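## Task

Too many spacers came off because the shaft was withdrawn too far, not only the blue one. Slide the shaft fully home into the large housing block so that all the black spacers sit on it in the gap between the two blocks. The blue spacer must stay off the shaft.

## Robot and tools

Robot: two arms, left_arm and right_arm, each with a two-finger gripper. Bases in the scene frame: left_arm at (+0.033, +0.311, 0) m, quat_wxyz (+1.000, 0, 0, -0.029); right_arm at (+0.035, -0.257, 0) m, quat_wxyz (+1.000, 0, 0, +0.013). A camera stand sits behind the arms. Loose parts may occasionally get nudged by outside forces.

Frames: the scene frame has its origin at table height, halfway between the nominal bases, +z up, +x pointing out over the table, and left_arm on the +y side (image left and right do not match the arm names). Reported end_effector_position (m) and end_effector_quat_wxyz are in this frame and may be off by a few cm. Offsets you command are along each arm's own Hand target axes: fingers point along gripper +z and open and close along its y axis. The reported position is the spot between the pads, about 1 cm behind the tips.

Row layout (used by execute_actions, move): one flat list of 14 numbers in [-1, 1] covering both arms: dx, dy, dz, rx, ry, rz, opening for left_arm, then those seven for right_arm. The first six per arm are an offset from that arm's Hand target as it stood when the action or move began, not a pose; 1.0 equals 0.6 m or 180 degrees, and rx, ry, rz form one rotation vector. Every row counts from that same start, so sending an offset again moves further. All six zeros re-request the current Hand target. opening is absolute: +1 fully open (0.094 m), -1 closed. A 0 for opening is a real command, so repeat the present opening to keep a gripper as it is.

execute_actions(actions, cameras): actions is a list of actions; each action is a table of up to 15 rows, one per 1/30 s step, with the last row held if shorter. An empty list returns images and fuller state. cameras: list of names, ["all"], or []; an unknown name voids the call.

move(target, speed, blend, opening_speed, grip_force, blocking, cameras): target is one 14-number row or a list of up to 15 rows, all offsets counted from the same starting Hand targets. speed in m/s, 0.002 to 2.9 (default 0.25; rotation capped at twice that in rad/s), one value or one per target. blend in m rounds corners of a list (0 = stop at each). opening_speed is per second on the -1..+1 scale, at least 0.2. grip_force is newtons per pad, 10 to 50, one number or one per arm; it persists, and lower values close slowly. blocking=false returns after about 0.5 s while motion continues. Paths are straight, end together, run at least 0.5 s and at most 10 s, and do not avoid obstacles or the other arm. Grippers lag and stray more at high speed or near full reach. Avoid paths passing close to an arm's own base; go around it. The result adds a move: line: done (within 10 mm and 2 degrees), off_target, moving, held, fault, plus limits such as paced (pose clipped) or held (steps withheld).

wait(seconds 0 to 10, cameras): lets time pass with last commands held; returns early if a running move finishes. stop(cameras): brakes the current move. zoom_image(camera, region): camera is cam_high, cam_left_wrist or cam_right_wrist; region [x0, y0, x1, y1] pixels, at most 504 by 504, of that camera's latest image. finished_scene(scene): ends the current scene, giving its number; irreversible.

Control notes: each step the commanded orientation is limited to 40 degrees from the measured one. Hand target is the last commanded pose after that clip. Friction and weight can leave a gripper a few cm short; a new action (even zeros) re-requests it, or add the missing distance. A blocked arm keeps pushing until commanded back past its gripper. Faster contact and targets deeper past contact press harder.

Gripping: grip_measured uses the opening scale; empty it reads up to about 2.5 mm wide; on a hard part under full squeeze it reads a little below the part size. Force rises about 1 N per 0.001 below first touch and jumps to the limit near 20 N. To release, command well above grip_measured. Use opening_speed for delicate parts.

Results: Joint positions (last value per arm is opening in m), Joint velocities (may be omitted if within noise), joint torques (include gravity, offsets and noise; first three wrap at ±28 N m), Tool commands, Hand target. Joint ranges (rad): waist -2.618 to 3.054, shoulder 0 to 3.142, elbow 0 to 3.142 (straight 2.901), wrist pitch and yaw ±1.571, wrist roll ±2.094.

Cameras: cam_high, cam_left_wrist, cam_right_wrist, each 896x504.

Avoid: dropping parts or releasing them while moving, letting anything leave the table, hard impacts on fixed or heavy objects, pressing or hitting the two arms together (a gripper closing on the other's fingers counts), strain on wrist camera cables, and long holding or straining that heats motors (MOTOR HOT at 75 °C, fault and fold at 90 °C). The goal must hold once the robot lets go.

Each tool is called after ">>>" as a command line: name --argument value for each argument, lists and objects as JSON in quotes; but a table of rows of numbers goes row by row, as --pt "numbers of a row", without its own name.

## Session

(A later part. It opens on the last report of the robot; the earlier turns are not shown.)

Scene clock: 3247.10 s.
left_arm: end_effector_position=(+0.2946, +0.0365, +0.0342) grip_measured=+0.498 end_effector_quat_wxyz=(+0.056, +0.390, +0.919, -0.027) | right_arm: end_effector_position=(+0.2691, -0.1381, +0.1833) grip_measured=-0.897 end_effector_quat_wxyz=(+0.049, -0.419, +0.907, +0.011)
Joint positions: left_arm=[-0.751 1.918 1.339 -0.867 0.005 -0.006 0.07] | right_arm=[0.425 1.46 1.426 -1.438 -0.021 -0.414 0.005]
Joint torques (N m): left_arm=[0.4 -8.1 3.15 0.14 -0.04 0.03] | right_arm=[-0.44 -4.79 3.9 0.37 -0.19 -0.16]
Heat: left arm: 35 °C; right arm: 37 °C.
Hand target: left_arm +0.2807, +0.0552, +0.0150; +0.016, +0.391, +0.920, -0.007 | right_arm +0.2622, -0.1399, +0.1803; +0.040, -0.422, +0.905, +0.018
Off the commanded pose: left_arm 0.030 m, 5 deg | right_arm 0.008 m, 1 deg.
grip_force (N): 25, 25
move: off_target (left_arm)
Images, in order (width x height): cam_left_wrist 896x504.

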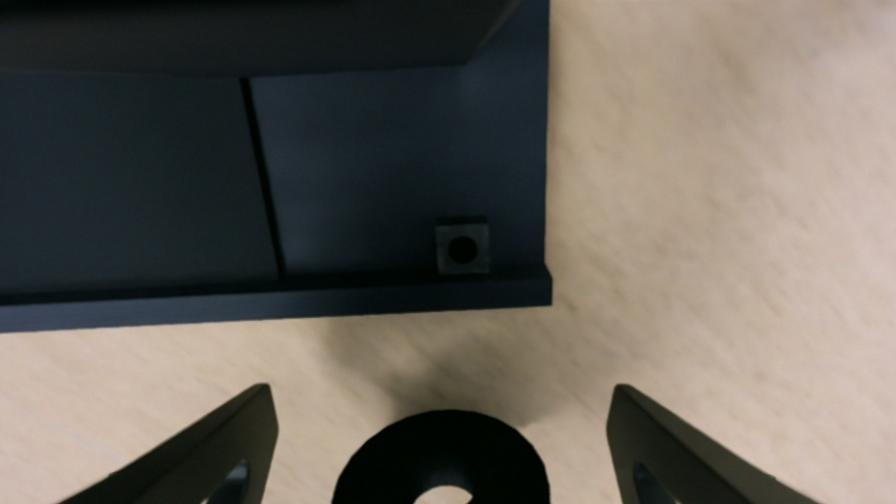

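>>> move --pt "-0.0035 0 -0.1 0 0 0 0.5 0 0 0 0 0 0 -0.9" --pt "0.0268 -0.0048 -0.1377 0 -0.111 0 0.5 0 0 0 0 0 0 -0.9" --speed 0.12 --blend '[0.01,0]' --cameras '["cam_left_wrist","cam_high"]'

>>> zoom_image --camera "cam_high" --region '[400, 170, 560, 350]'

Scene clock: 3276.67 s.
left_arm: end_effector_position=(+0.2658, +0.0676, +0.0933) grip_measured=+0.498 end_effector_quat_wxyz=(+0.162, +0.385, +0.906, -0.071) | right_arm: end_effector_position=(+0.2691, -0.1381, +0.1833) grip_measured=-0.897 end_effector_quat_wxyz=(+0.049, -0.419, +0.907, +0.011)
Joint positions: left_arm=[-0.751 1.506 1.05 -0.76 0.002 -0.007 0.07] | right_arm=[0.425 1.46 1.426 -1.438 -0.021 -0.414 0.005]
Joint torques (N m): left_arm=[-0.47 -8.61 5.52 0.94 -0.05 -0.08] | right_arm=[-0.44 -4.79 3.92 0.37 -0.19 -0.16]
Heat: left arm: 35 °C; right arm: 36 °C.
Hand target: left_arm +0.2655, +0.0668, +0.0970; +0.175, +0.384, +0.904, -0.075 | right_arm +0.2622, -0.1399, +0.1803; +0.040, -0.422, +0.905, +0.018
Off the commanded pose: left_arm 0.004 m, 2 deg | right_arm 0.008 m, 1 deg.
grip_force (N): 25, 25
move: done
Images, in order (width x height): cam_high 896x504, cam_left_wrist 896x504.

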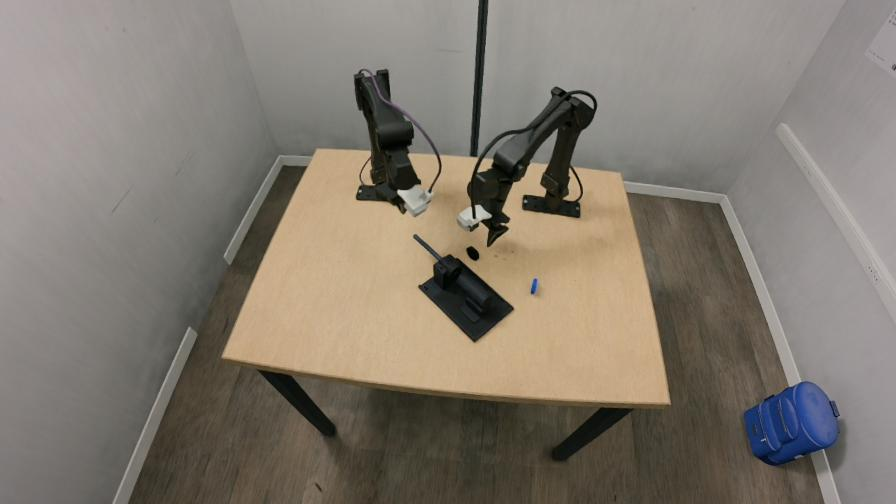

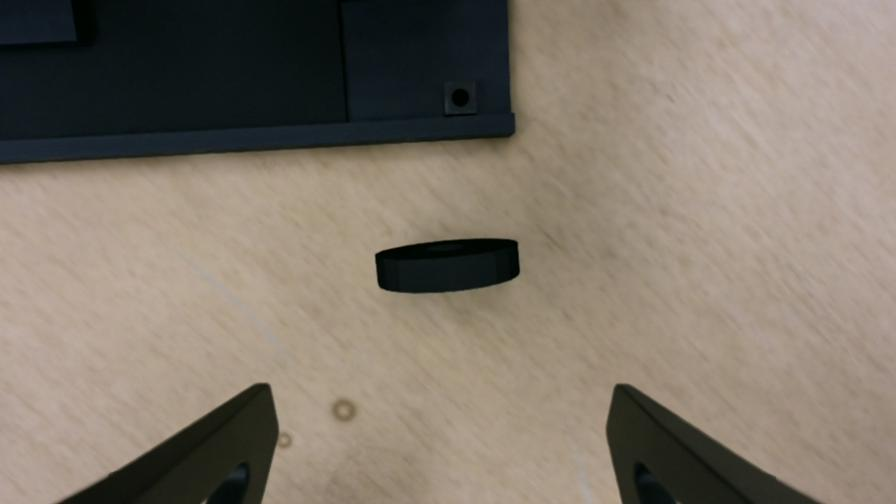

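Scaled by 2.800 from the camera's 896x504 image, which has a finer 1280x720 frame.

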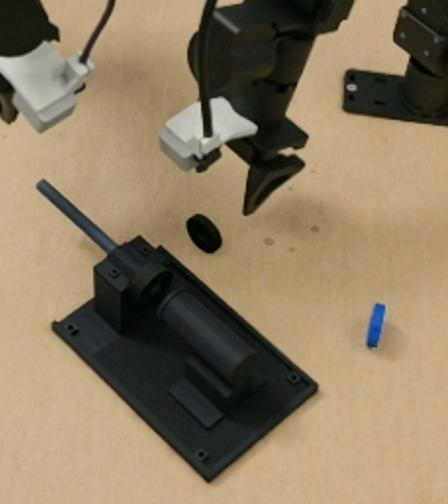

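>>> move --target '[-0.0015,0.001,0.083,0,0,-0.022,0.5,0,0,0,0,0,0,-0.9]' --speed 0.12 --cameras '["cam_left_wrist"]'

Scene clock: 3293.97 s.
left_arm: end_effector_position=(+0.2792, +0.0535, +0.0553) grip_measured=+0.498 end_effector_quat_wxyz=(+0.170, +0.355, +0.916, -0.081) | right_arm: end_effector_position=(+0.2691, -0.1381, +0.1833) grip_measured=-0.897 end_effector_quat_wxyz=(+0.049, -0.419, +0.907, +0.011)
Joint positions: left_arm=[-0.751 1.605 0.981 -0.567 0.002 -0.072 0.07] | right_arm=[0.425 1.46 1.426 -1.438 -0.021 -0.414 0.005]
Joint torques (N m): left_arm=[-0.24 -6.65 5.57 0.99 -0.05 -0.09] | right_arm=[-0.42 -4.79 3.93 0.36 -0.19 -0.16]
Heat: left arm: 35 °C; right arm: 36 °C.
Hand target: left_arm +0.2795, +0.0532, +0.0513; +0.173, +0.352, +0.916, -0.081 | right_arm +0.2622, -0.1399, +0.1803; +0.040, -0.422, +0.905, +0.018
Off the commanded pose: left_arm 0.004 m, 0 deg | right_arm 0.008 m, 1 deg.
grip_force (N): 25, 25
move: done
Images, in order (width x height): cam_left_wrist 896x504.

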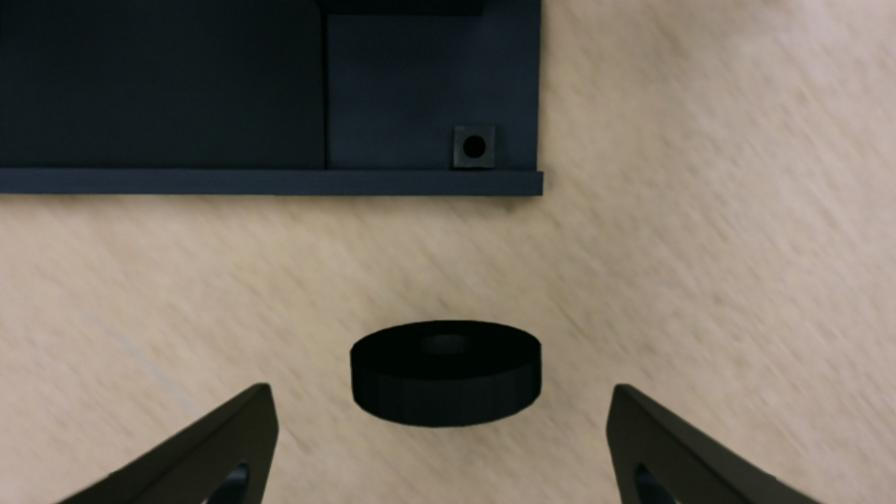

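>>> move --target '[0.0035,0.001,0.041,0,0,0,0.5,0,0,0,0,0,0,-0.9]' --speed 0.1 --cameras '["cam_left_wrist"]'

Scene clock: 3303.47 s.
left_arm: end_effector_position=(+0.2846, +0.0478, +0.0328) grip_measured=+0.498 end_effector_quat_wxyz=(+0.171, +0.354, +0.916, -0.082) | right_arm: end_effector_position=(+0.2691, -0.1381, +0.1833) grip_measured=-0.897 end_effector_quat_wxyz=(+0.049, -0.419, +0.907, +0.011)
Joint positions: left_arm=[-0.751 1.67 0.952 -0.471 0.002 -0.072 0.07] | right_arm=[0.425 1.46 1.426 -1.438 -0.021 -0.414 0.005]
Joint torques (N m): left_arm=[-0.09 -6.82 5.26 0.99 -0.04 -0.08] | right_arm=[-0.43 -4.79 3.9 0.36 -0.19 -0.16]
Heat: left arm: 35 °C; right arm: 36 °C.
Hand target: left_arm +0.2848, +0.0483, +0.0276; +0.173, +0.352, +0.916, -0.081 | right_arm +0.2622, -0.1399, +0.1803; +0.040, -0.422, +0.905, +0.018
Off the commanded pose: left_arm 0.005 m, 0 deg | right_arm 0.008 m, 1 deg.
grip_force (N): 25, 25
move: done
Images, in order (width x height): cam_left_wrist 896x504.

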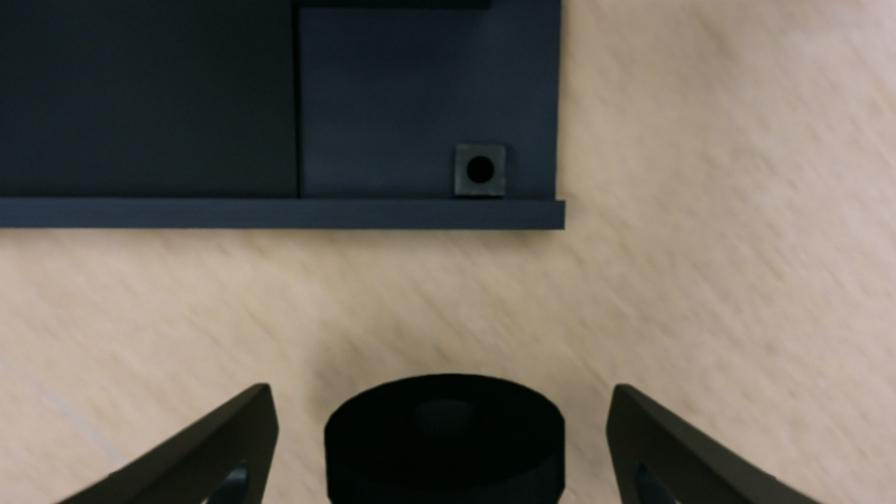

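>>> move --target '[0,0,0,0,0,0,-0.15,0,0,0,0,0,0,-0.9]' --speed 0.1 --opening_speed 0.25 --cameras '["cam_left_wrist"]'

Scene clock: 3318.93 s.
left_arm: end_effector_position=(+0.2848, +0.0477, +0.0329) grip_measured=-0.071 end_effector_quat_wxyz=(+0.172, +0.354, +0.916, -0.082) | right_arm: end_effector_position=(+0.2691, -0.1381, +0.1833) grip_measured=-0.897 end_effector_quat_wxyz=(+0.049, -0.419, +0.907, +0.011)
Joint positions: left_arm=[-0.751 1.67 0.952 -0.47 0.002 -0.072 0.044] | right_arm=[0.425 1.46 1.426 -1.438 -0.021 -0.414 0.005]
Joint torques (N m): left_arm=[-0.1 -6.82 5.24 0.99 -0.04 -0.08] | right_arm=[-0.44 -4.78 3.92 0.36 -0.19 -0.15]
Heat: left arm: 35 °C; right arm: 36 °C.
Hand target: left_arm +0.2848, +0.0483, +0.0276; +0.173, +0.352, +0.916, -0.081 | right_arm +0.2622, -0.1399, +0.1803; +0.040, -0.422, +0.905, +0.018
Off the commanded pose: left_arm 0.005 m, 0 deg | right_arm 0.008 m, 1 deg.
grip_force (N): 25, 25
move: done
Images, in order (width x height): cam_left_wrist 896x504.

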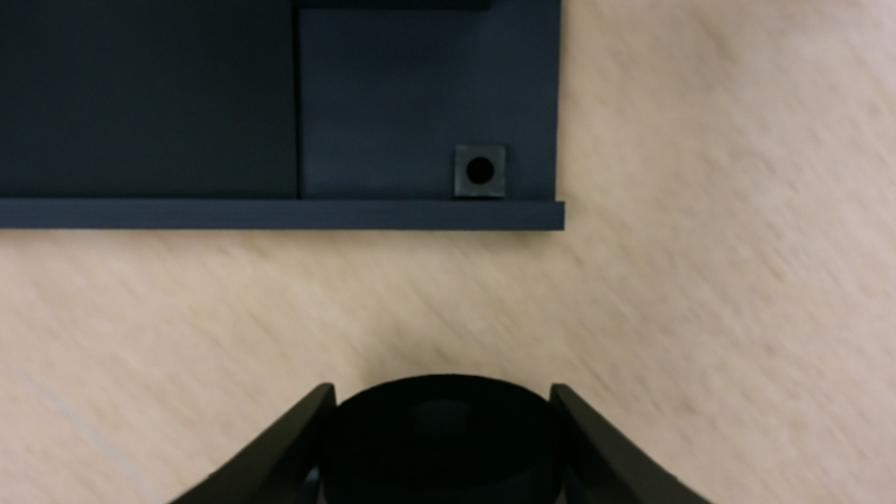

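>>> move --target '[-0.0873,-0.0062,-0.216,0,0,0,-0.15,0,0,0,0,0,0,-0.9]' --speed 0.12 --cameras '["cam_left_wrist"]'

Scene clock: 3369.10 s.
left_arm: end_effector_position=(+0.2811, +0.0516, +0.1486) grip_measured=-0.071 end_effector_quat_wxyz=(+0.151, +0.356, +0.919, -0.072) | right_arm: end_effector_position=(+0.2691, -0.1381, +0.1833) grip_measured=-0.897 end_effector_quat_wxyz=(+0.049, -0.419, +0.907, +0.011)
Joint positions: left_arm=[-0.751 1.585 1.356 -1.006 0.002 -0.072 0.044] | right_arm=[0.425 1.46 1.426 -1.438 -0.021 -0.414 0.005]
Joint torques (N m): left_arm=[-0.12 -9.37 9.83 0.67 -0.04 -0.09] | right_arm=[-0.44 -4.79 3.92 0.37 -0.19 -0.15]
Heat: left arm: 35 °C; right arm: 35 °C.
Hand target: left_arm +0.2849, +0.0481, +0.1673; +0.173, +0.352, +0.916, -0.080 | right_arm +0.2622, -0.1399, +0.1803; +0.040, -0.422, +0.905, +0.018
Off the commanded pose: left_arm 0.020 m, 3 deg | right_arm 0.008 m, 1 deg.
grip_force (N): 25, 25
move: off_target (left_arm)
Images, in order (width x height): cam_left_wrist 896x504.

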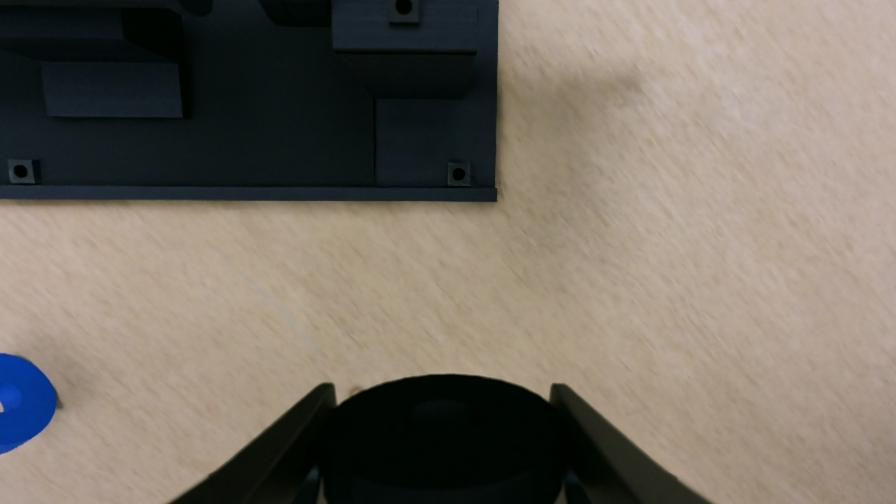

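>>> move --target '[-0.0592, 0.0760, -0.0012, 0.0878, 0.0077, 0.2381, -0.15, 0, 0, 0, 0, 0, 0, -0.9]' --speed 0.12 --cameras '["all"]'

Scene clock: 3449.73 s.
left_arm: end_effector_position=(+0.3364, +0.0638, +0.1736) grip_measured=-0.071 end_effector_quat_wxyz=(+0.124, +0.681, +0.712, -0.123) | right_arm: end_effector_position=(+0.2691, -0.1381, +0.1833) grip_measured=-0.897 end_effector_quat_wxyz=(+0.049, -0.419, +0.907, +0.011)
Joint positions: left_arm=[-0.495 1.843 1.758 -1.289 0.292 0.944 0.044] | right_arm=[0.425 1.46 1.426 -1.438 -0.021 -0.414 0.005]
Joint torques (N m): left_arm=[0.4 -8.38 9.8 0.36 0.34 0.08] | right_arm=[-0.43 -4.79 3.9 0.37 -0.19 -0.16]
Heat: left arm: 37 °C; right arm: 34 °C.
Hand target: left_arm +0.3400, +0.0601, +0.1801; +0.130, +0.682, +0.707, -0.130 | right_arm +0.2622, -0.1399, +0.1803; +0.040, -0.422, +0.905, +0.018
Off the commanded pose: left_arm 0.008 m, 1 deg | right_arm 0.008 m, 1 deg.
grip_force (N): 25, 25
move: done

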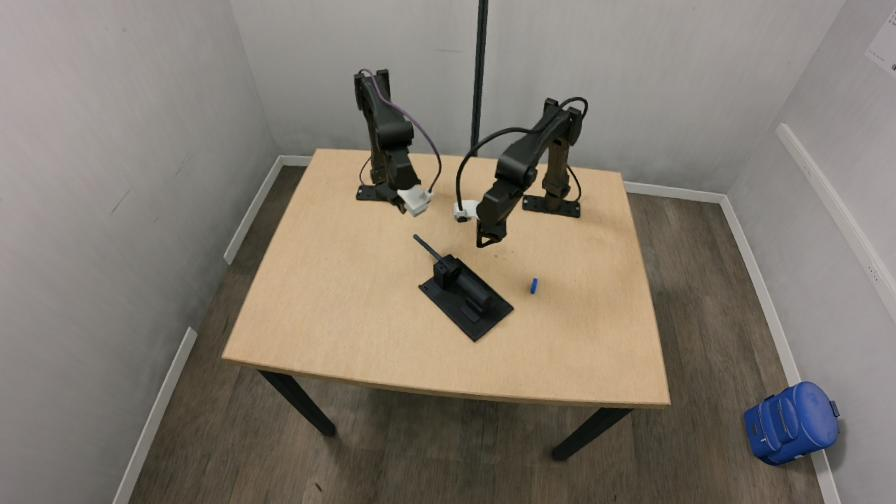

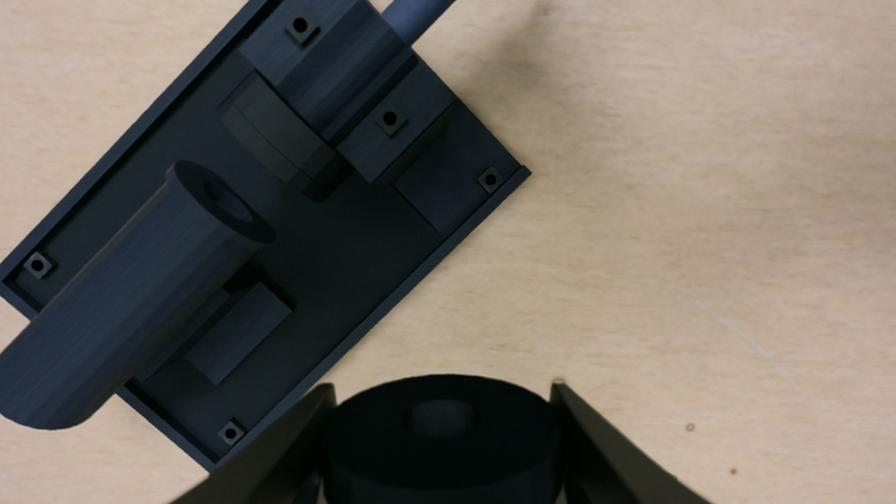

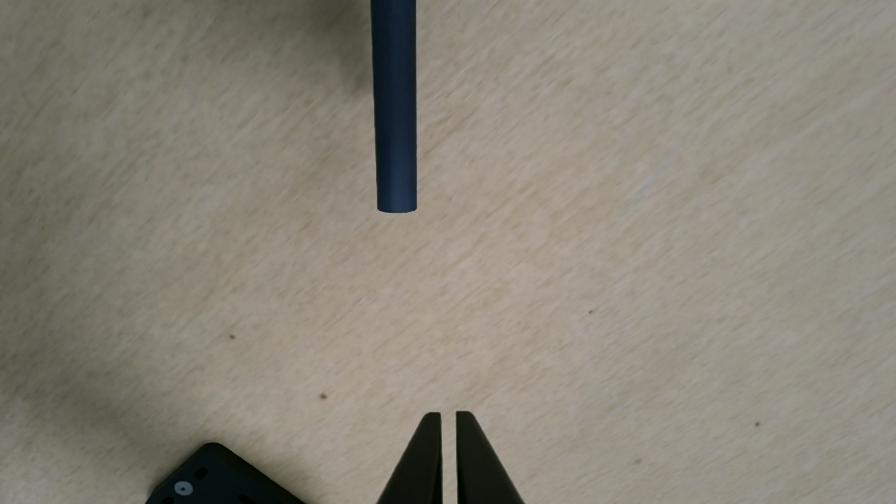

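>>> move --target '[-0.0700, 0.1130, 0.0533, 0.0874, 0.0071, 0.2382, -0.15, 0, 0, 0, 0, 0, 0, -0.9]' --speed 0.12 --cameras '["all"]'

Scene clock: 3484.50 s.
left_arm: end_effector_position=(+0.4091, +0.0149, +0.1635) grip_measured=-0.071 end_effector_quat_wxyz=(+0.155, +0.894, +0.407, -0.101) | right_arm: end_effector_position=(+0.2691, -0.1381, +0.1833) grip_measured=-0.897 end_effector_quat_wxyz=(+0.049, -0.419, +0.907, +0.011)
Joint positions: left_arm=[-0.484 2.348 2.491 -1.565 0.343 1.719 0.044] | right_arm=[0.425 1.46 1.426 -1.438 -0.021 -0.414 0.005]
Joint torques (N m): left_arm=[0.06 -11.85 9.07 0.26 0.35 0.11] | right_arm=[-0.42 -4.81 3.92 0.36 -0.19 -0.16]
Heat: left arm: 39 °C; right arm: 34 °C.
Hand target: left_arm +0.4094, +0.0118, +0.1651; +0.069, +0.905, +0.387, -0.160 | right_arm +0.2622, -0.1399, +0.1803; +0.040, -0.422, +0.905, +0.018
Off the commanded pose: left_arm 0.004 m, 12 deg | right_arm 0.008 m, 1 deg.
joint sent to its limit (left arm) — joint 4 (wrist pitch), lower limit. The joint targets are off in orientation, not in position.
grip_force (N): 25, 25
move: off_target (left_arm)

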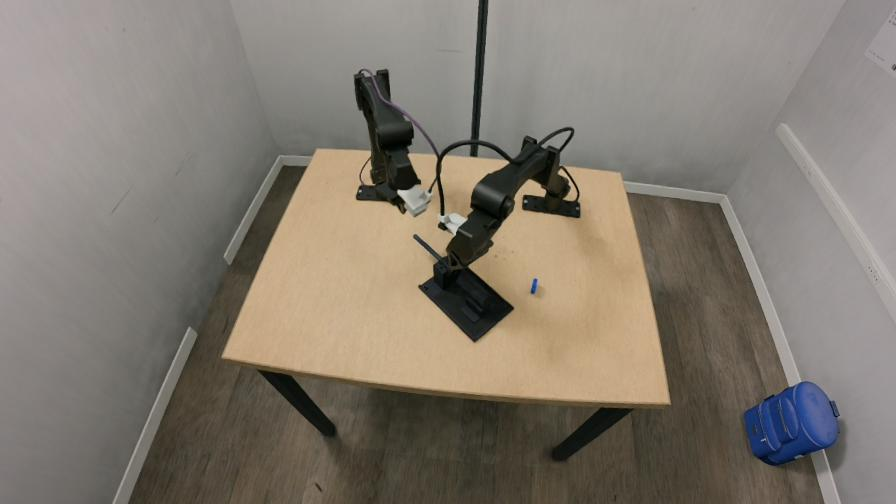

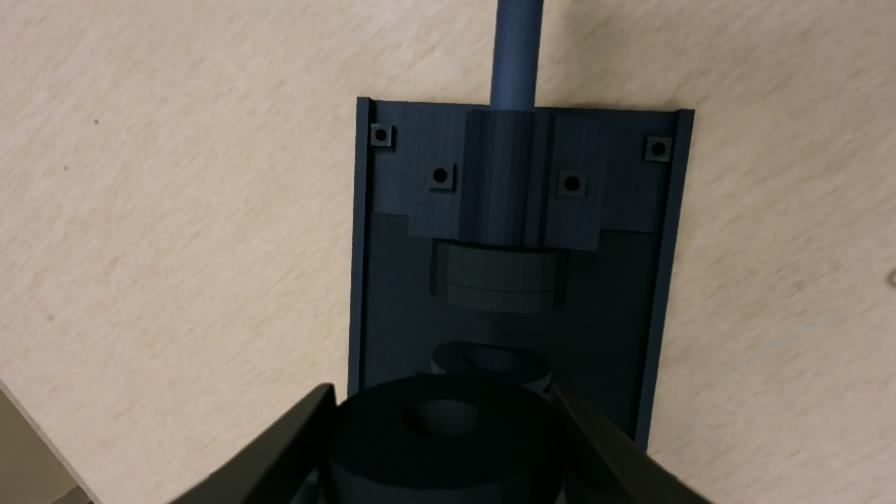

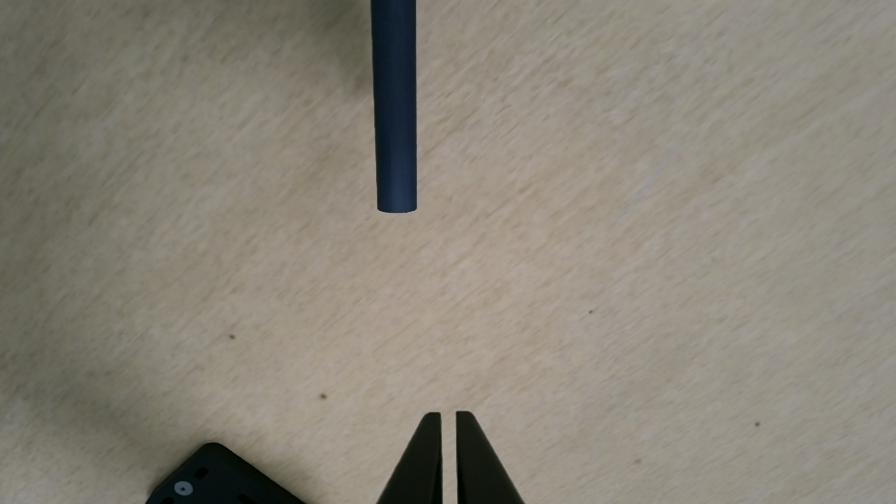

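>>> move --target '[0, 0, 0, -0.0679, 0, 0.0247, -0.15, 0, 0, 0, 0, 0, 0, -0.9]' --speed 0.12 --cameras '["cam_left_wrist"]'

Scene clock: 3512.87 s.
left_arm: end_effector_position=(+0.4084, +0.0134, +0.1652) grip_measured=-0.071 end_effector_quat_wxyz=(+0.167, +0.908, +0.370, -0.104) | right_arm: end_effector_position=(+0.2691, -0.1381, +0.1833) grip_measured=-0.897 end_effector_quat_wxyz=(+0.049, -0.419, +0.907, +0.011)
Joint positions: left_arm=[-0.478 2.348 2.491 -1.565 0.369 1.805 0.044] | right_arm=[0.425 1.46 1.426 -1.438 -0.021 -0.414 0.005]
Joint torques (N m): left_arm=[0.46 -11.6 8.94 0.26 0.42 0.1] | right_arm=[-0.43 -4.79 3.92 0.36 -0.19 -0.15]
Heat: left arm: 40 °C; right arm: 34 °C.
Hand target: left_arm +0.4094, +0.0117, +0.1651; +0.171, +0.907, +0.367, -0.115 | right_arm +0.2622, -0.1399, +0.1803; +0.040, -0.422, +0.905, +0.018
Off the commanded pose: left_arm 0.002 m, 1 deg | right_arm 0.008 m, 1 deg.
grip_force (N): 25, 25
move: done
Images, in order (width x height): cam_left_wrist 896x504.

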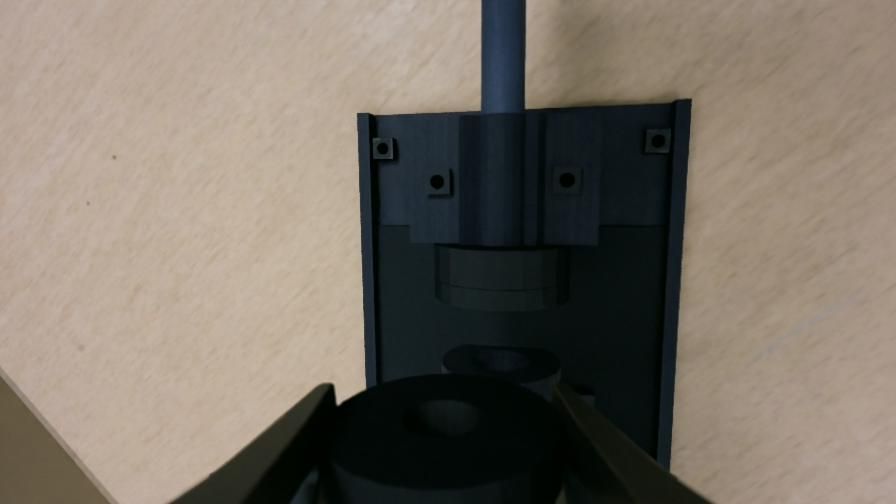

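>>> move --target '[0.0163, -0.0163, 0.0447, 0, 0, 0, -0.15, 0, 0, 0, 0, 0, 0, -0.9]' --speed 0.06 --cameras '["cam_left_wrist"]'

Scene clock: 3573.50 s.
left_arm: end_effector_position=(+0.4080, +0.0135, +0.1196) grip_measured=-0.072 end_effector_quat_wxyz=(+0.151, +0.908, +0.372, -0.118) | right_arm: end_effector_position=(+0.2691, -0.1381, +0.1833) grip_measured=-0.897 end_effector_quat_wxyz=(+0.049, -0.419, +0.907, +0.011)
Joint positions: left_arm=[-0.477 2.326 2.269 -1.409 0.371 1.809 0.044] | right_arm=[0.425 1.46 1.426 -1.438 -0.021 -0.414 0.005]
Joint torques (N m): left_arm=[0.58 -17.28 5.35 0.42 0.4 0.08] | right_arm=[-0.43 -4.78 3.9 0.36 -0.19 -0.16]
Heat: left arm: 41 °C; right arm: 33 °C.
Hand target: left_arm +0.4072, +0.0139, +0.1352; +0.171, +0.907, +0.367, -0.115 | right_arm +0.2622, -0.1399, +0.1803; +0.040, -0.422, +0.905, +0.018
Off the commanded pose: left_arm 0.016 m, 2 deg | right_arm 0.008 m, 1 deg.
grip_force (N): 25, 25
move: off_target (left_arm)
Images, in order (width x height): cam_left_wrist 896x504.

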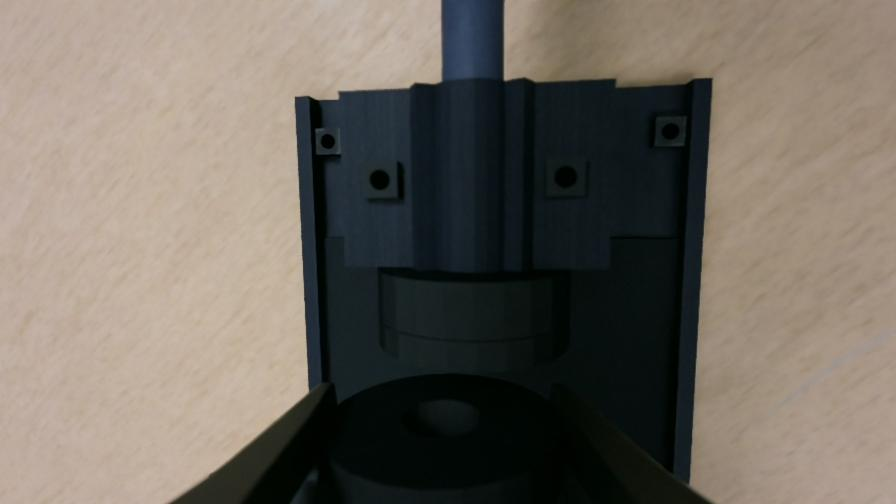

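>>> zoom_image --camera "cam_left_wrist" --region '[300, 240, 640, 500]'

Scaled by 1.482 from the camera's 896x504 image, which has a finer 1280x720 frame.

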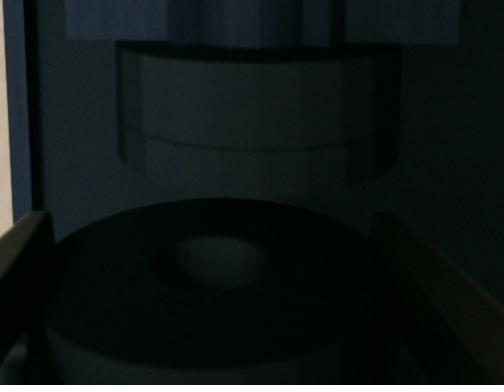

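>>> move --target '[0.0062, -0.0102, 0.0171, 0, 0, 0, -0.15, 0, 0, 0, 0, 0, 0, -0.9]' --speed 0.06 --cameras '["cam_left_wrist"]'

>>> zoom_image --camera "cam_left_wrist" --region '[300, 240, 640, 500]'

Scene clock: 3610.83 s.
left_arm: end_effector_position=(+0.4059, +0.0162, +0.1068) grip_measured=-0.072 end_effector_quat_wxyz=(+0.150, +0.908, +0.373, -0.118) | right_arm: end_effector_position=(+0.2691, -0.1381, +0.1833) grip_measured=-0.897 end_effector_quat_wxyz=(+0.049, -0.419, +0.907, +0.011)
Joint positions: left_arm=[-0.474 2.298 2.169 -1.339 0.371 1.811 0.044] | right_arm=[0.425 1.46 1.426 -1.438 -0.021 -0.414 0.005]
Joint torques (N m): left_arm=[0.51 -17.43 5.22 0.37 0.41 0.08] | right_arm=[-0.44 -4.79 3.92 0.37 -0.19 -0.15]
Heat: left arm: 46 °C; right arm: 33 °C.
Hand target: left_arm +0.4046, +0.0163, +0.1230; +0.171, +0.907, +0.367, -0.115 | right_arm +0.2622, -0.1399, +0.1803; +0.040, -0.422, +0.905, +0.018
Off the commanded pose: left_arm 0.016 m, 2 deg | right_arm 0.008 m, 1 deg.
grip_force (N): 25, 25
move: off_target (left_arm)
Images, in order (width x height): cam_left_wrist 896x504.

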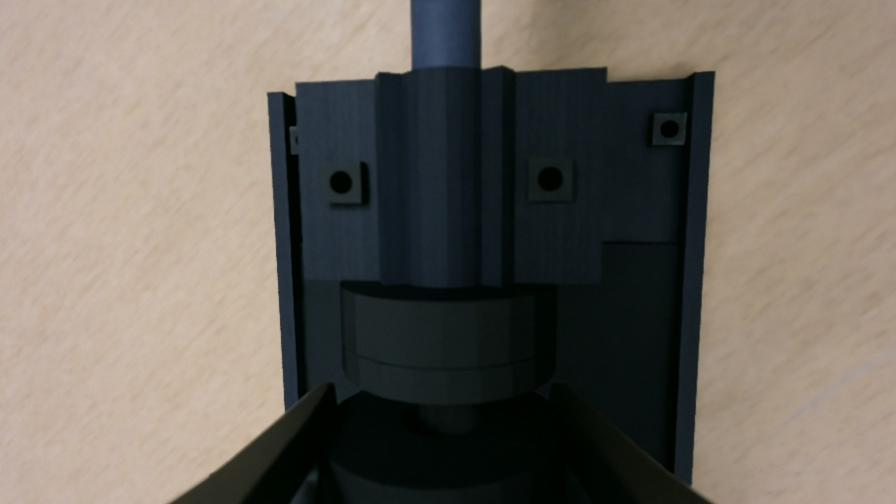

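Scaled by 1.482 from the camera's 896x504 image, which has a finer 1280x720 frame.

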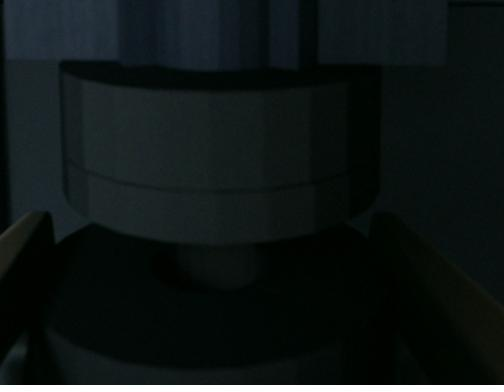

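>>> move --target '[0.0068, -0.0018, 0.0145, 0, 0, 0, -0.15, 0, 0, 0, 0, 0, 0, -0.9]' --speed 0.06 --cameras '["cam_left_wrist"]'

>>> zoom_image --camera "cam_left_wrist" --region '[300, 240, 640, 500]'

Scene clock: 3624.13 s.
left_arm: end_effector_position=(+0.4068, +0.0156, +0.0983) grip_measured=-0.072 end_effector_quat_wxyz=(+0.151, +0.908, +0.372, -0.117) | right_arm: end_effector_position=(+0.2691, -0.1381, +0.1833) grip_measured=-0.897 end_effector_quat_wxyz=(+0.049, -0.419, +0.907, +0.011)
Joint positions: left_arm=[-0.474 2.297 2.133 -1.303 0.371 1.812 0.044] | right_arm=[0.425 1.46 1.426 -1.438 -0.021 -0.414 0.005]
Joint torques (N m): left_arm=[0.62 -17.21 5.23 0.4 0.41 0.09] | right_arm=[-0.42 -4.81 3.92 0.37 -0.2 -0.16]
Heat: left arm: 47 °C; right arm: 33 °C.
Hand target: left_arm +0.4060, +0.0161, +0.1135; +0.171, +0.907, +0.367, -0.115 | right_arm +0.2622, -0.1399, +0.1803; +0.040, -0.422, +0.905, +0.018
Off the commanded pose: left_arm 0.015 m, 2 deg | right_arm 0.008 m, 1 deg.
grip_force (N): 25, 25
move: off_target (left_arm)
Images, in order (width x height): cam_left_wrist 896x504.

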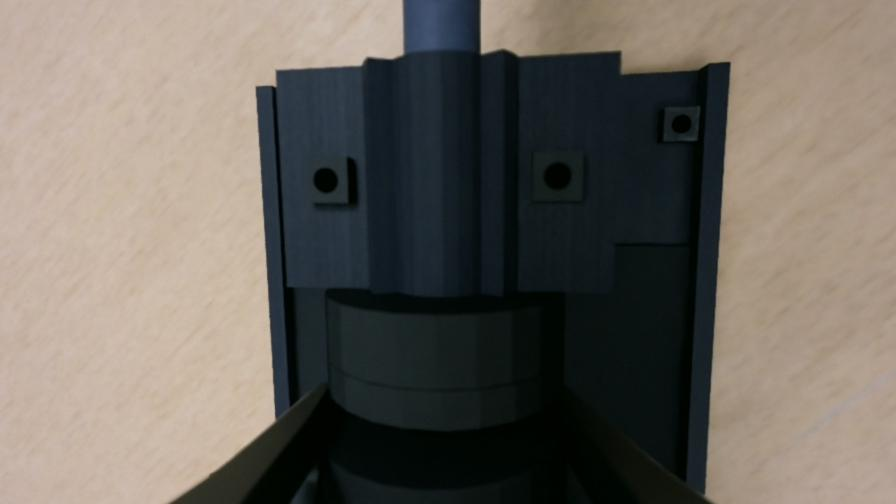

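Scaled by 1.482 from the camera's 896x504 image, which has a finer 1280x720 frame.

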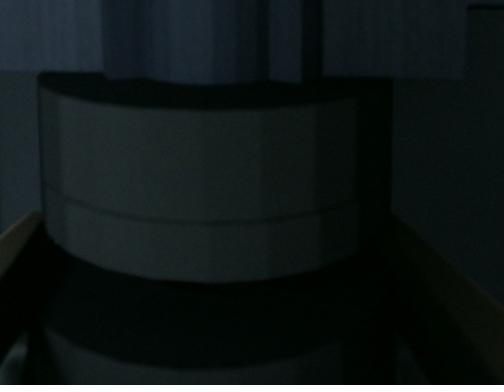

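>>> move --target '[0.0013, -0.0009, 0.0035, 0, -0.0167, 0, -0.15, 0, 0, 0, 0, 0, 0, -0.9]' --speed 0.05 --cameras '["cam_left_wrist"]'

>>> zoom_image --camera "cam_left_wrist" --region '[300, 240, 640, 500]'

Scene clock: 3709.13 s.
left_arm: end_effector_position=(+0.4087, +0.0166, +0.1015) grip_measured=-0.072 end_effector_quat_wxyz=(+0.168, +0.905, +0.367, -0.132) | right_arm: end_effector_position=(+0.2691, -0.1381, +0.1833) grip_measured=-0.897 end_effector_quat_wxyz=(+0.049, -0.419, +0.907, +0.011)
Joint positions: left_arm=[-0.454 2.297 2.133 -1.302 0.418 1.836 0.044] | right_arm=[0.425 1.46 1.426 -1.438 -0.021 -0.414 0.005]
Joint torques (N m): left_arm=[0.5 -15.25 6.2 0.28 0.5 0.1] | right_arm=[-0.43 -4.79 3.9 0.37 -0.19 -0.15]
Heat: left arm: 46 °C; right arm: 33 °C.
Hand target: left_arm +0.4061, +0.0162, +0.1112; +0.180, +0.904, +0.362, -0.139 | right_arm +0.2622, -0.1399, +0.1803; +0.040, -0.422, +0.905, +0.018
Off the commanded pose: left_arm 0.010 m, 2 deg | right_arm 0.008 m, 1 deg.
grip_force (N): 25, 25
move: done
Images, in order (width x height): cam_left_wrist 896x504.

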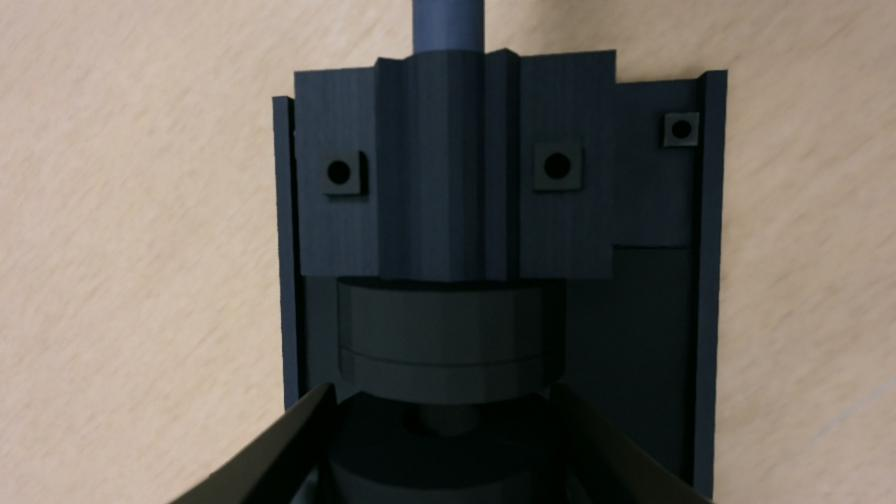

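Scaled by 1.482 from the camera's 896x504 image, which has a finer 1280x720 frame.

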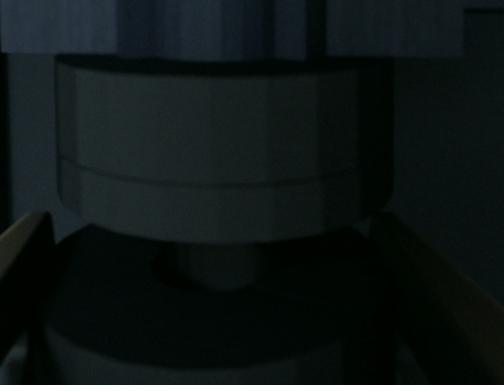

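>>> move --target '[-0.0038, -0.0032, 0.0097, 0, 0, 0, -0.15, 0, 0, 0, 0, 0, 0, -0.9]' --speed 0.05 --cameras '["cam_left_wrist"]'

>>> zoom_image --camera "cam_left_wrist" --region '[300, 240, 640, 500]'

Scene clock: 3756.67 s.
left_arm: end_effector_position=(+0.4067, +0.0174, +0.0945) grip_measured=-0.072 end_effector_quat_wxyz=(+0.164, +0.905, +0.368, -0.136) | right_arm: end_effector_position=(+0.2691, -0.1381, +0.1833) grip_measured=-0.897 end_effector_quat_wxyz=(+0.049, -0.419, +0.907, +0.011)
Joint positions: left_arm=[-0.454 2.297 2.106 -1.286 0.42 1.837 0.044] | right_arm=[0.425 1.46 1.426 -1.438 -0.021 -0.414 0.005]
Joint torques (N m): left_arm=[-0.23 -16.46 5.2 0.39 0.47 -0.01] | right_arm=[-0.44 -4.79 3.92 0.37 -0.19 -0.16]
Heat: left arm: 46 °C; right arm: 33 °C.
Hand target: left_arm +0.4025, +0.0136, +0.1064; +0.180, +0.904, +0.362, -0.138 | right_arm +0.2622, -0.1399, +0.1803; +0.040, -0.422, +0.905, +0.018
Off the commanded pose: left_arm 0.013 m, 2 deg | right_arm 0.008 m, 1 deg.
grip_force (N): 25, 25
move: off_target (left_arm)
Images, in order (width x height): cam_left_wrist 896x504.

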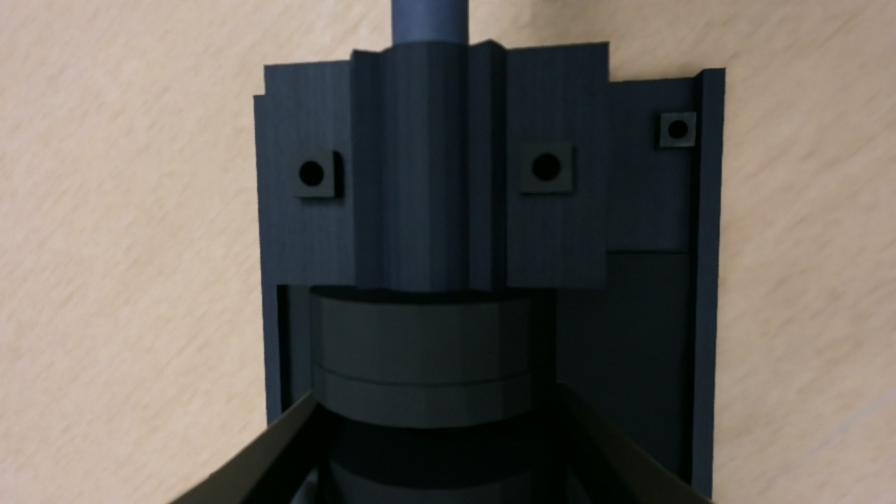

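Scaled by 1.482 from the camera's 896x504 image, which has a finer 1280x720 frame.

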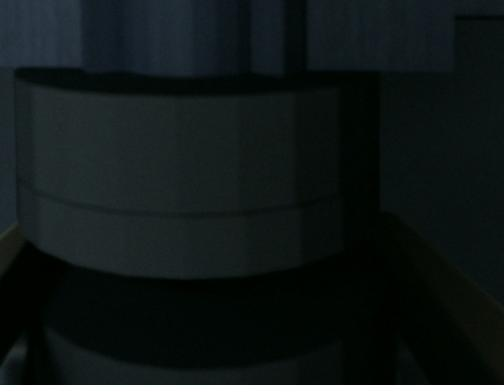

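>>> move --target '[-0.0045, 0.0045, -0.0019, 0, 0, 0, -0.15, 0, 0, 0, 0, 0, 0, -0.9]' --speed 0.05 --cameras '["cam_left_wrist"]'

>>> zoom_image --camera "cam_left_wrist" --region '[300, 240, 640, 500]'

Scene clock: 3785.03 s.
left_arm: end_effector_position=(+0.4067, +0.0174, +0.0945) grip_measured=-0.072 end_effector_quat_wxyz=(+0.164, +0.905, +0.368, -0.136) | right_arm: end_effector_position=(+0.2691, -0.1381, +0.1833) grip_measured=-0.897 end_effector_quat_wxyz=(+0.049, -0.419, +0.907, +0.011)
Joint positions: left_arm=[-0.454 2.297 2.106 -1.285 0.42 1.836 0.044] | right_arm=[0.425 1.46 1.426 -1.438 -0.021 -0.414 0.005]
Joint torques (N m): left_arm=[-0.66 -15.82 6.89 0.29 0.47 -0.06] | right_arm=[-0.44 -4.78 3.93 0.36 -0.19 -0.15]
Heat: left arm: 47 °C; right arm: 32 °C.
Hand target: left_arm +0.4027, +0.0107, +0.1091; +0.180, +0.904, +0.362, -0.138 | right_arm +0.2622, -0.1399, +0.1803; +0.040, -0.422, +0.905, +0.018
Off the commanded pose: left_arm 0.017 m, 2 deg | right_arm 0.008 m, 1 deg.
grip_force (N): 25, 25
move: off_target (left_arm)
Images, in order (width x height): cam_left_wrist 896x504.

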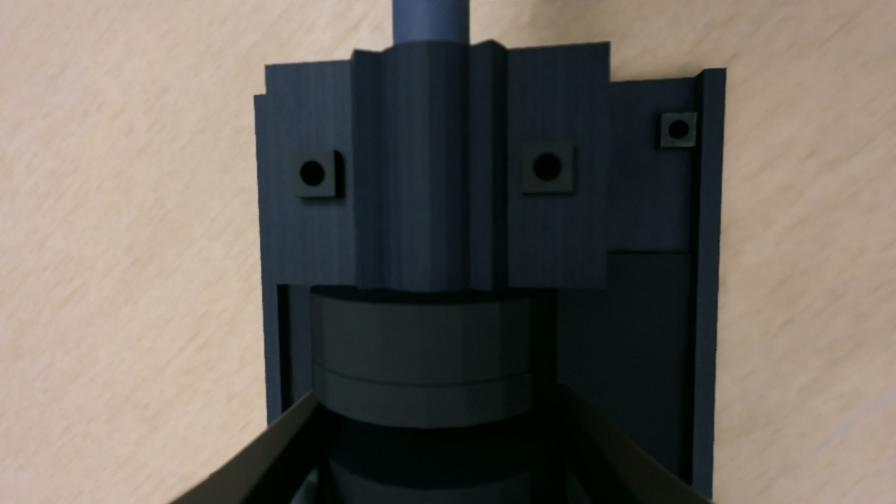

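Scaled by 1.482 from the camera's 896x504 image, which has a finer 1280x720 frame.

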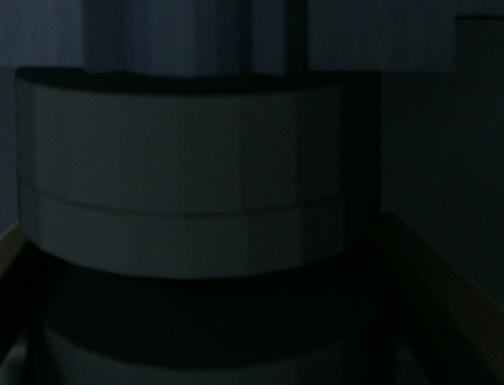

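>>> move --target '[-0.0050, 0.0050, -0.0050, 0, 0, 0, -0.15, 0, 0, 0, 0, 0, 0, -0.9]' --speed 0.1 --cameras '[]'

Scene clock: 3790.70 s.
left_arm: end_effector_position=(+0.4044, +0.0152, +0.0944) grip_measured=-0.072 end_effector_quat_wxyz=(+0.162, +0.905, +0.368, -0.138) | right_arm: end_effector_position=(+0.2691, -0.1381, +0.1833) grip_measured=-0.897 end_effector_quat_wxyz=(+0.049, -0.419, +0.907, +0.011)
Joint positions: left_arm=[-0.461 2.297 2.106 -1.288 0.42 1.83 0.044] | right_arm=[0.425 1.46 1.426 -1.438 -0.021 -0.414 0.005]
Joint torques (N m): left_arm=[-0.53 -15.16 9.35 0.12 0.46 -0.08] | right_arm=[-0.44 -4.81 3.9 0.36 -0.19 -0.16]
Heat: left arm: 47 °C; right arm: 32 °C.
Hand target: left_arm +0.4030, +0.0081, +0.1136; +0.180, +0.904, +0.362, -0.138 | right_arm +0.2622, -0.1399, +0.1803; +0.040, -0.422, +0.905, +0.018
Off the commanded pose: left_arm 0.021 m, 2 deg | right_arm 0.008 m, 1 deg.
grip_force (N): 25, 25
move: off_target (left_arm)
No camera images: "cameras" was empty.

>>> move --target '[0.0010, 0.0035, -0.0045, 0, 0, 0, -0.15, 0, 0, 0, 0, 0, 0, -0.9]' --speed 0.1 --cameras '[]'

Scene clock: 3799.70 s.
left_arm: end_effector_position=(+0.4060, +0.0143, +0.1023) grip_measured=-0.072 end_effector_quat_wxyz=(+0.166, +0.905, +0.367, -0.135) | right_arm: end_effector_position=(+0.2691, -0.1381, +0.1833) grip_measured=-0.897 end_effector_quat_wxyz=(+0.049, -0.419, +0.907, +0.011)
Joint positions: left_arm=[-0.461 2.297 2.137 -1.308 0.42 1.83 0.044] | right_arm=[0.425 1.46 1.426 -1.438 -0.021 -0.414 0.005]
Joint torques (N m): left_arm=[-0.28 -13.97 9.5 0.17 0.46 -0.04] | right_arm=[-0.43 -4.79 3.9 0.36 -0.19 -0.16]
Heat: left arm: 47 °C; right arm: 32 °C.
Hand target: left_arm +0.4052, +0.0083, +0.1163; +0.180, +0.904, +0.362, -0.139 | right_arm +0.2622, -0.1399, +0.1803; +0.040, -0.422, +0.905, +0.018
Off the commanded pose: left_arm 0.015 m, 2 deg | right_arm 0.008 m, 1 deg.
grip_force (N): 25, 25
move: off_target (left_arm)
No camera images: "cameras" was empty.

>>> move --target '[0.0051, -0.0030, 0.0120, 0, 0, 0, -0.15, 0, 0, 0, 0, 0, 0, -0.9]' --speed 0.05 --cameras '["cam_left_wrist"]'

>>> zoom_image --camera "cam_left_wrist" --region '[300, 240, 640, 500]'

Scene clock: 3818.40 s.
left_arm: end_effector_position=(+0.4063, +0.0141, +0.1024) grip_measured=-0.072 end_effector_quat_wxyz=(+0.167, +0.905, +0.367, -0.134) | right_arm: end_effector_position=(+0.2691, -0.1381, +0.1833) grip_measured=-0.897 end_effector_quat_wxyz=(+0.049, -0.419, +0.907, +0.011)
Joint positions: left_arm=[-0.461 2.297 2.137 -1.306 0.42 1.83 0.044] | right_arm=[0.425 1.46 1.426 -1.438 -0.021 -0.414 0.005]
Joint torques (N m): left_arm=[-0.29 -14.06 6.71 0.39 0.46 -0.02] | right_arm=[-0.43 -4.79 3.92 0.36 -0.19 -0.16]
Heat: left arm: 47 °C; right arm: 32 °C.
Hand target: left_arm +0.4052, +0.0082, +0.1082; +0.180, +0.904, +0.362, -0.138 | right_arm +0.2622, -0.1399, +0.1803; +0.040, -0.422, +0.905, +0.018
Off the commanded pose: left_arm 0.008 m, 2 deg | right_arm 0.008 m, 1 deg.
grip_force (N): 25, 25
move: done
Images, in order (width x height): cam_left_wrist 896x504.

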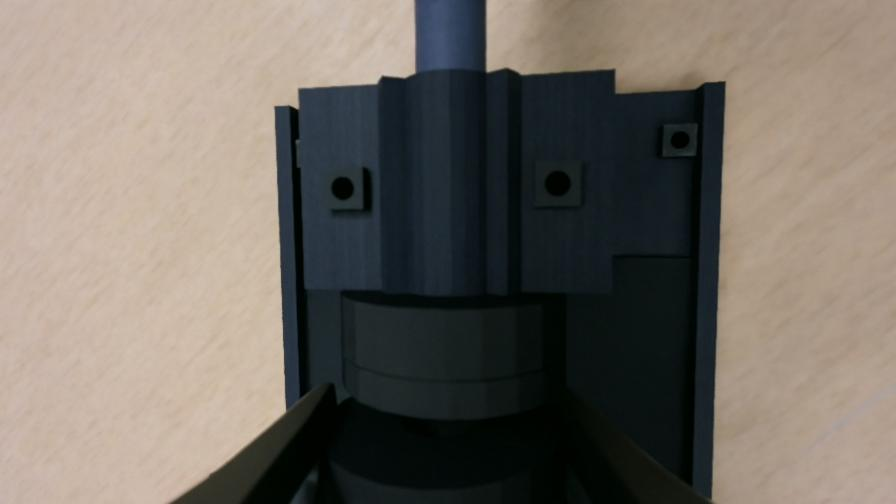

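Scaled by 1.482 from the camera's 896x504 image, which has a finer 1280x720 frame.

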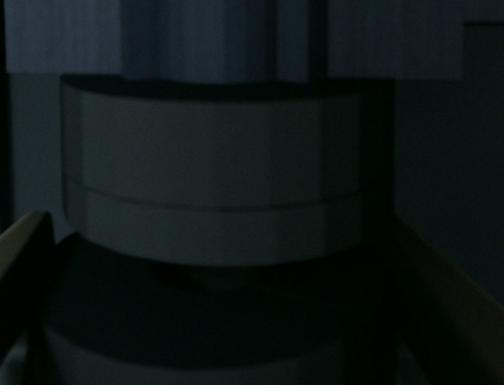

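>>> move --target '[0.0025, -0.0015, 0.0060, 0, 0, 0, -0.15, 0, 0, 0, 0, 0, 0, -0.9]' --speed 0.05 --cameras '[]'

Scene clock: 3828.90 s.
left_arm: end_effector_position=(+0.4067, +0.0139, +0.1024) grip_measured=-0.072 end_effector_quat_wxyz=(+0.168, +0.905, +0.367, -0.133) | right_arm: end_effector_position=(+0.2691, -0.1381, +0.1833) grip_measured=-0.897 end_effector_quat_wxyz=(+0.049, -0.419, +0.907, +0.011)
Joint positions: left_arm=[-0.461 2.297 2.137 -1.304 0.42 1.83 0.044] | right_arm=[0.425 1.46 1.426 -1.438 -0.021 -0.414 0.005]
Joint torques (N m): left_arm=[-0.31 -14.13 5.41 0.53 0.46 -0.03] | right_arm=[-0.43 -4.78 3.92 0.36 -0.19 -0.15]
Heat: left arm: 47 °C; right arm: 32 °C.
Hand target: left_arm +0.4052, +0.0082, +0.1042; +0.180, +0.904, +0.362, -0.138 | right_arm +0.2622, -0.1399, +0.1803; +0.040, -0.422, +0.905, +0.018
Off the commanded pose: left_arm 0.006 m, 2 deg | right_arm 0.008 m, 1 deg.
grip_force (N): 25, 25
move: done
No camera images: "cameras" was empty.

>>> move --target '[0.0019, -0.0011, 0.0045, 0, 0, 0, -0.15, 0, 0, 0, 0, 0, 0, -0.9]' --speed 0.05 --cameras '[]'

Scene clock: 3835.37 s.
left_arm: end_effector_position=(+0.4068, +0.0137, +0.0996) grip_measured=-0.072 end_effector_quat_wxyz=(+0.168, +0.905, +0.367, -0.134) | right_arm: end_effector_position=(+0.2691, -0.1381, +0.1833) grip_measured=-0.897 end_effector_quat_wxyz=(+0.049, -0.419, +0.907, +0.011)
Joint positions: left_arm=[-0.461 2.297 2.125 -1.293 0.42 1.83 0.044] | right_arm=[0.425 1.46 1.426 -1.438 -0.021 -0.414 0.005]
Joint torques (N m): left_arm=[-0.31 -14.2 5.24 0.54 0.46 -0.02] | right_arm=[-0.46 -4.81 3.9 0.37 -0.19 -0.16]
Heat: left arm: 47 °C; right arm: 32 °C.
Hand target: left_arm +0.4052, +0.0082, +0.1012; +0.180, +0.904, +0.362, -0.139 | right_arm +0.2622, -0.1399, +0.1803; +0.040, -0.422, +0.905, +0.018
Off the commanded pose: left_arm 0.006 m, 2 deg | right_arm 0.008 m, 1 deg.
grip_force (N): 25, 25
move: done
No camera images: "cameras" was empty.


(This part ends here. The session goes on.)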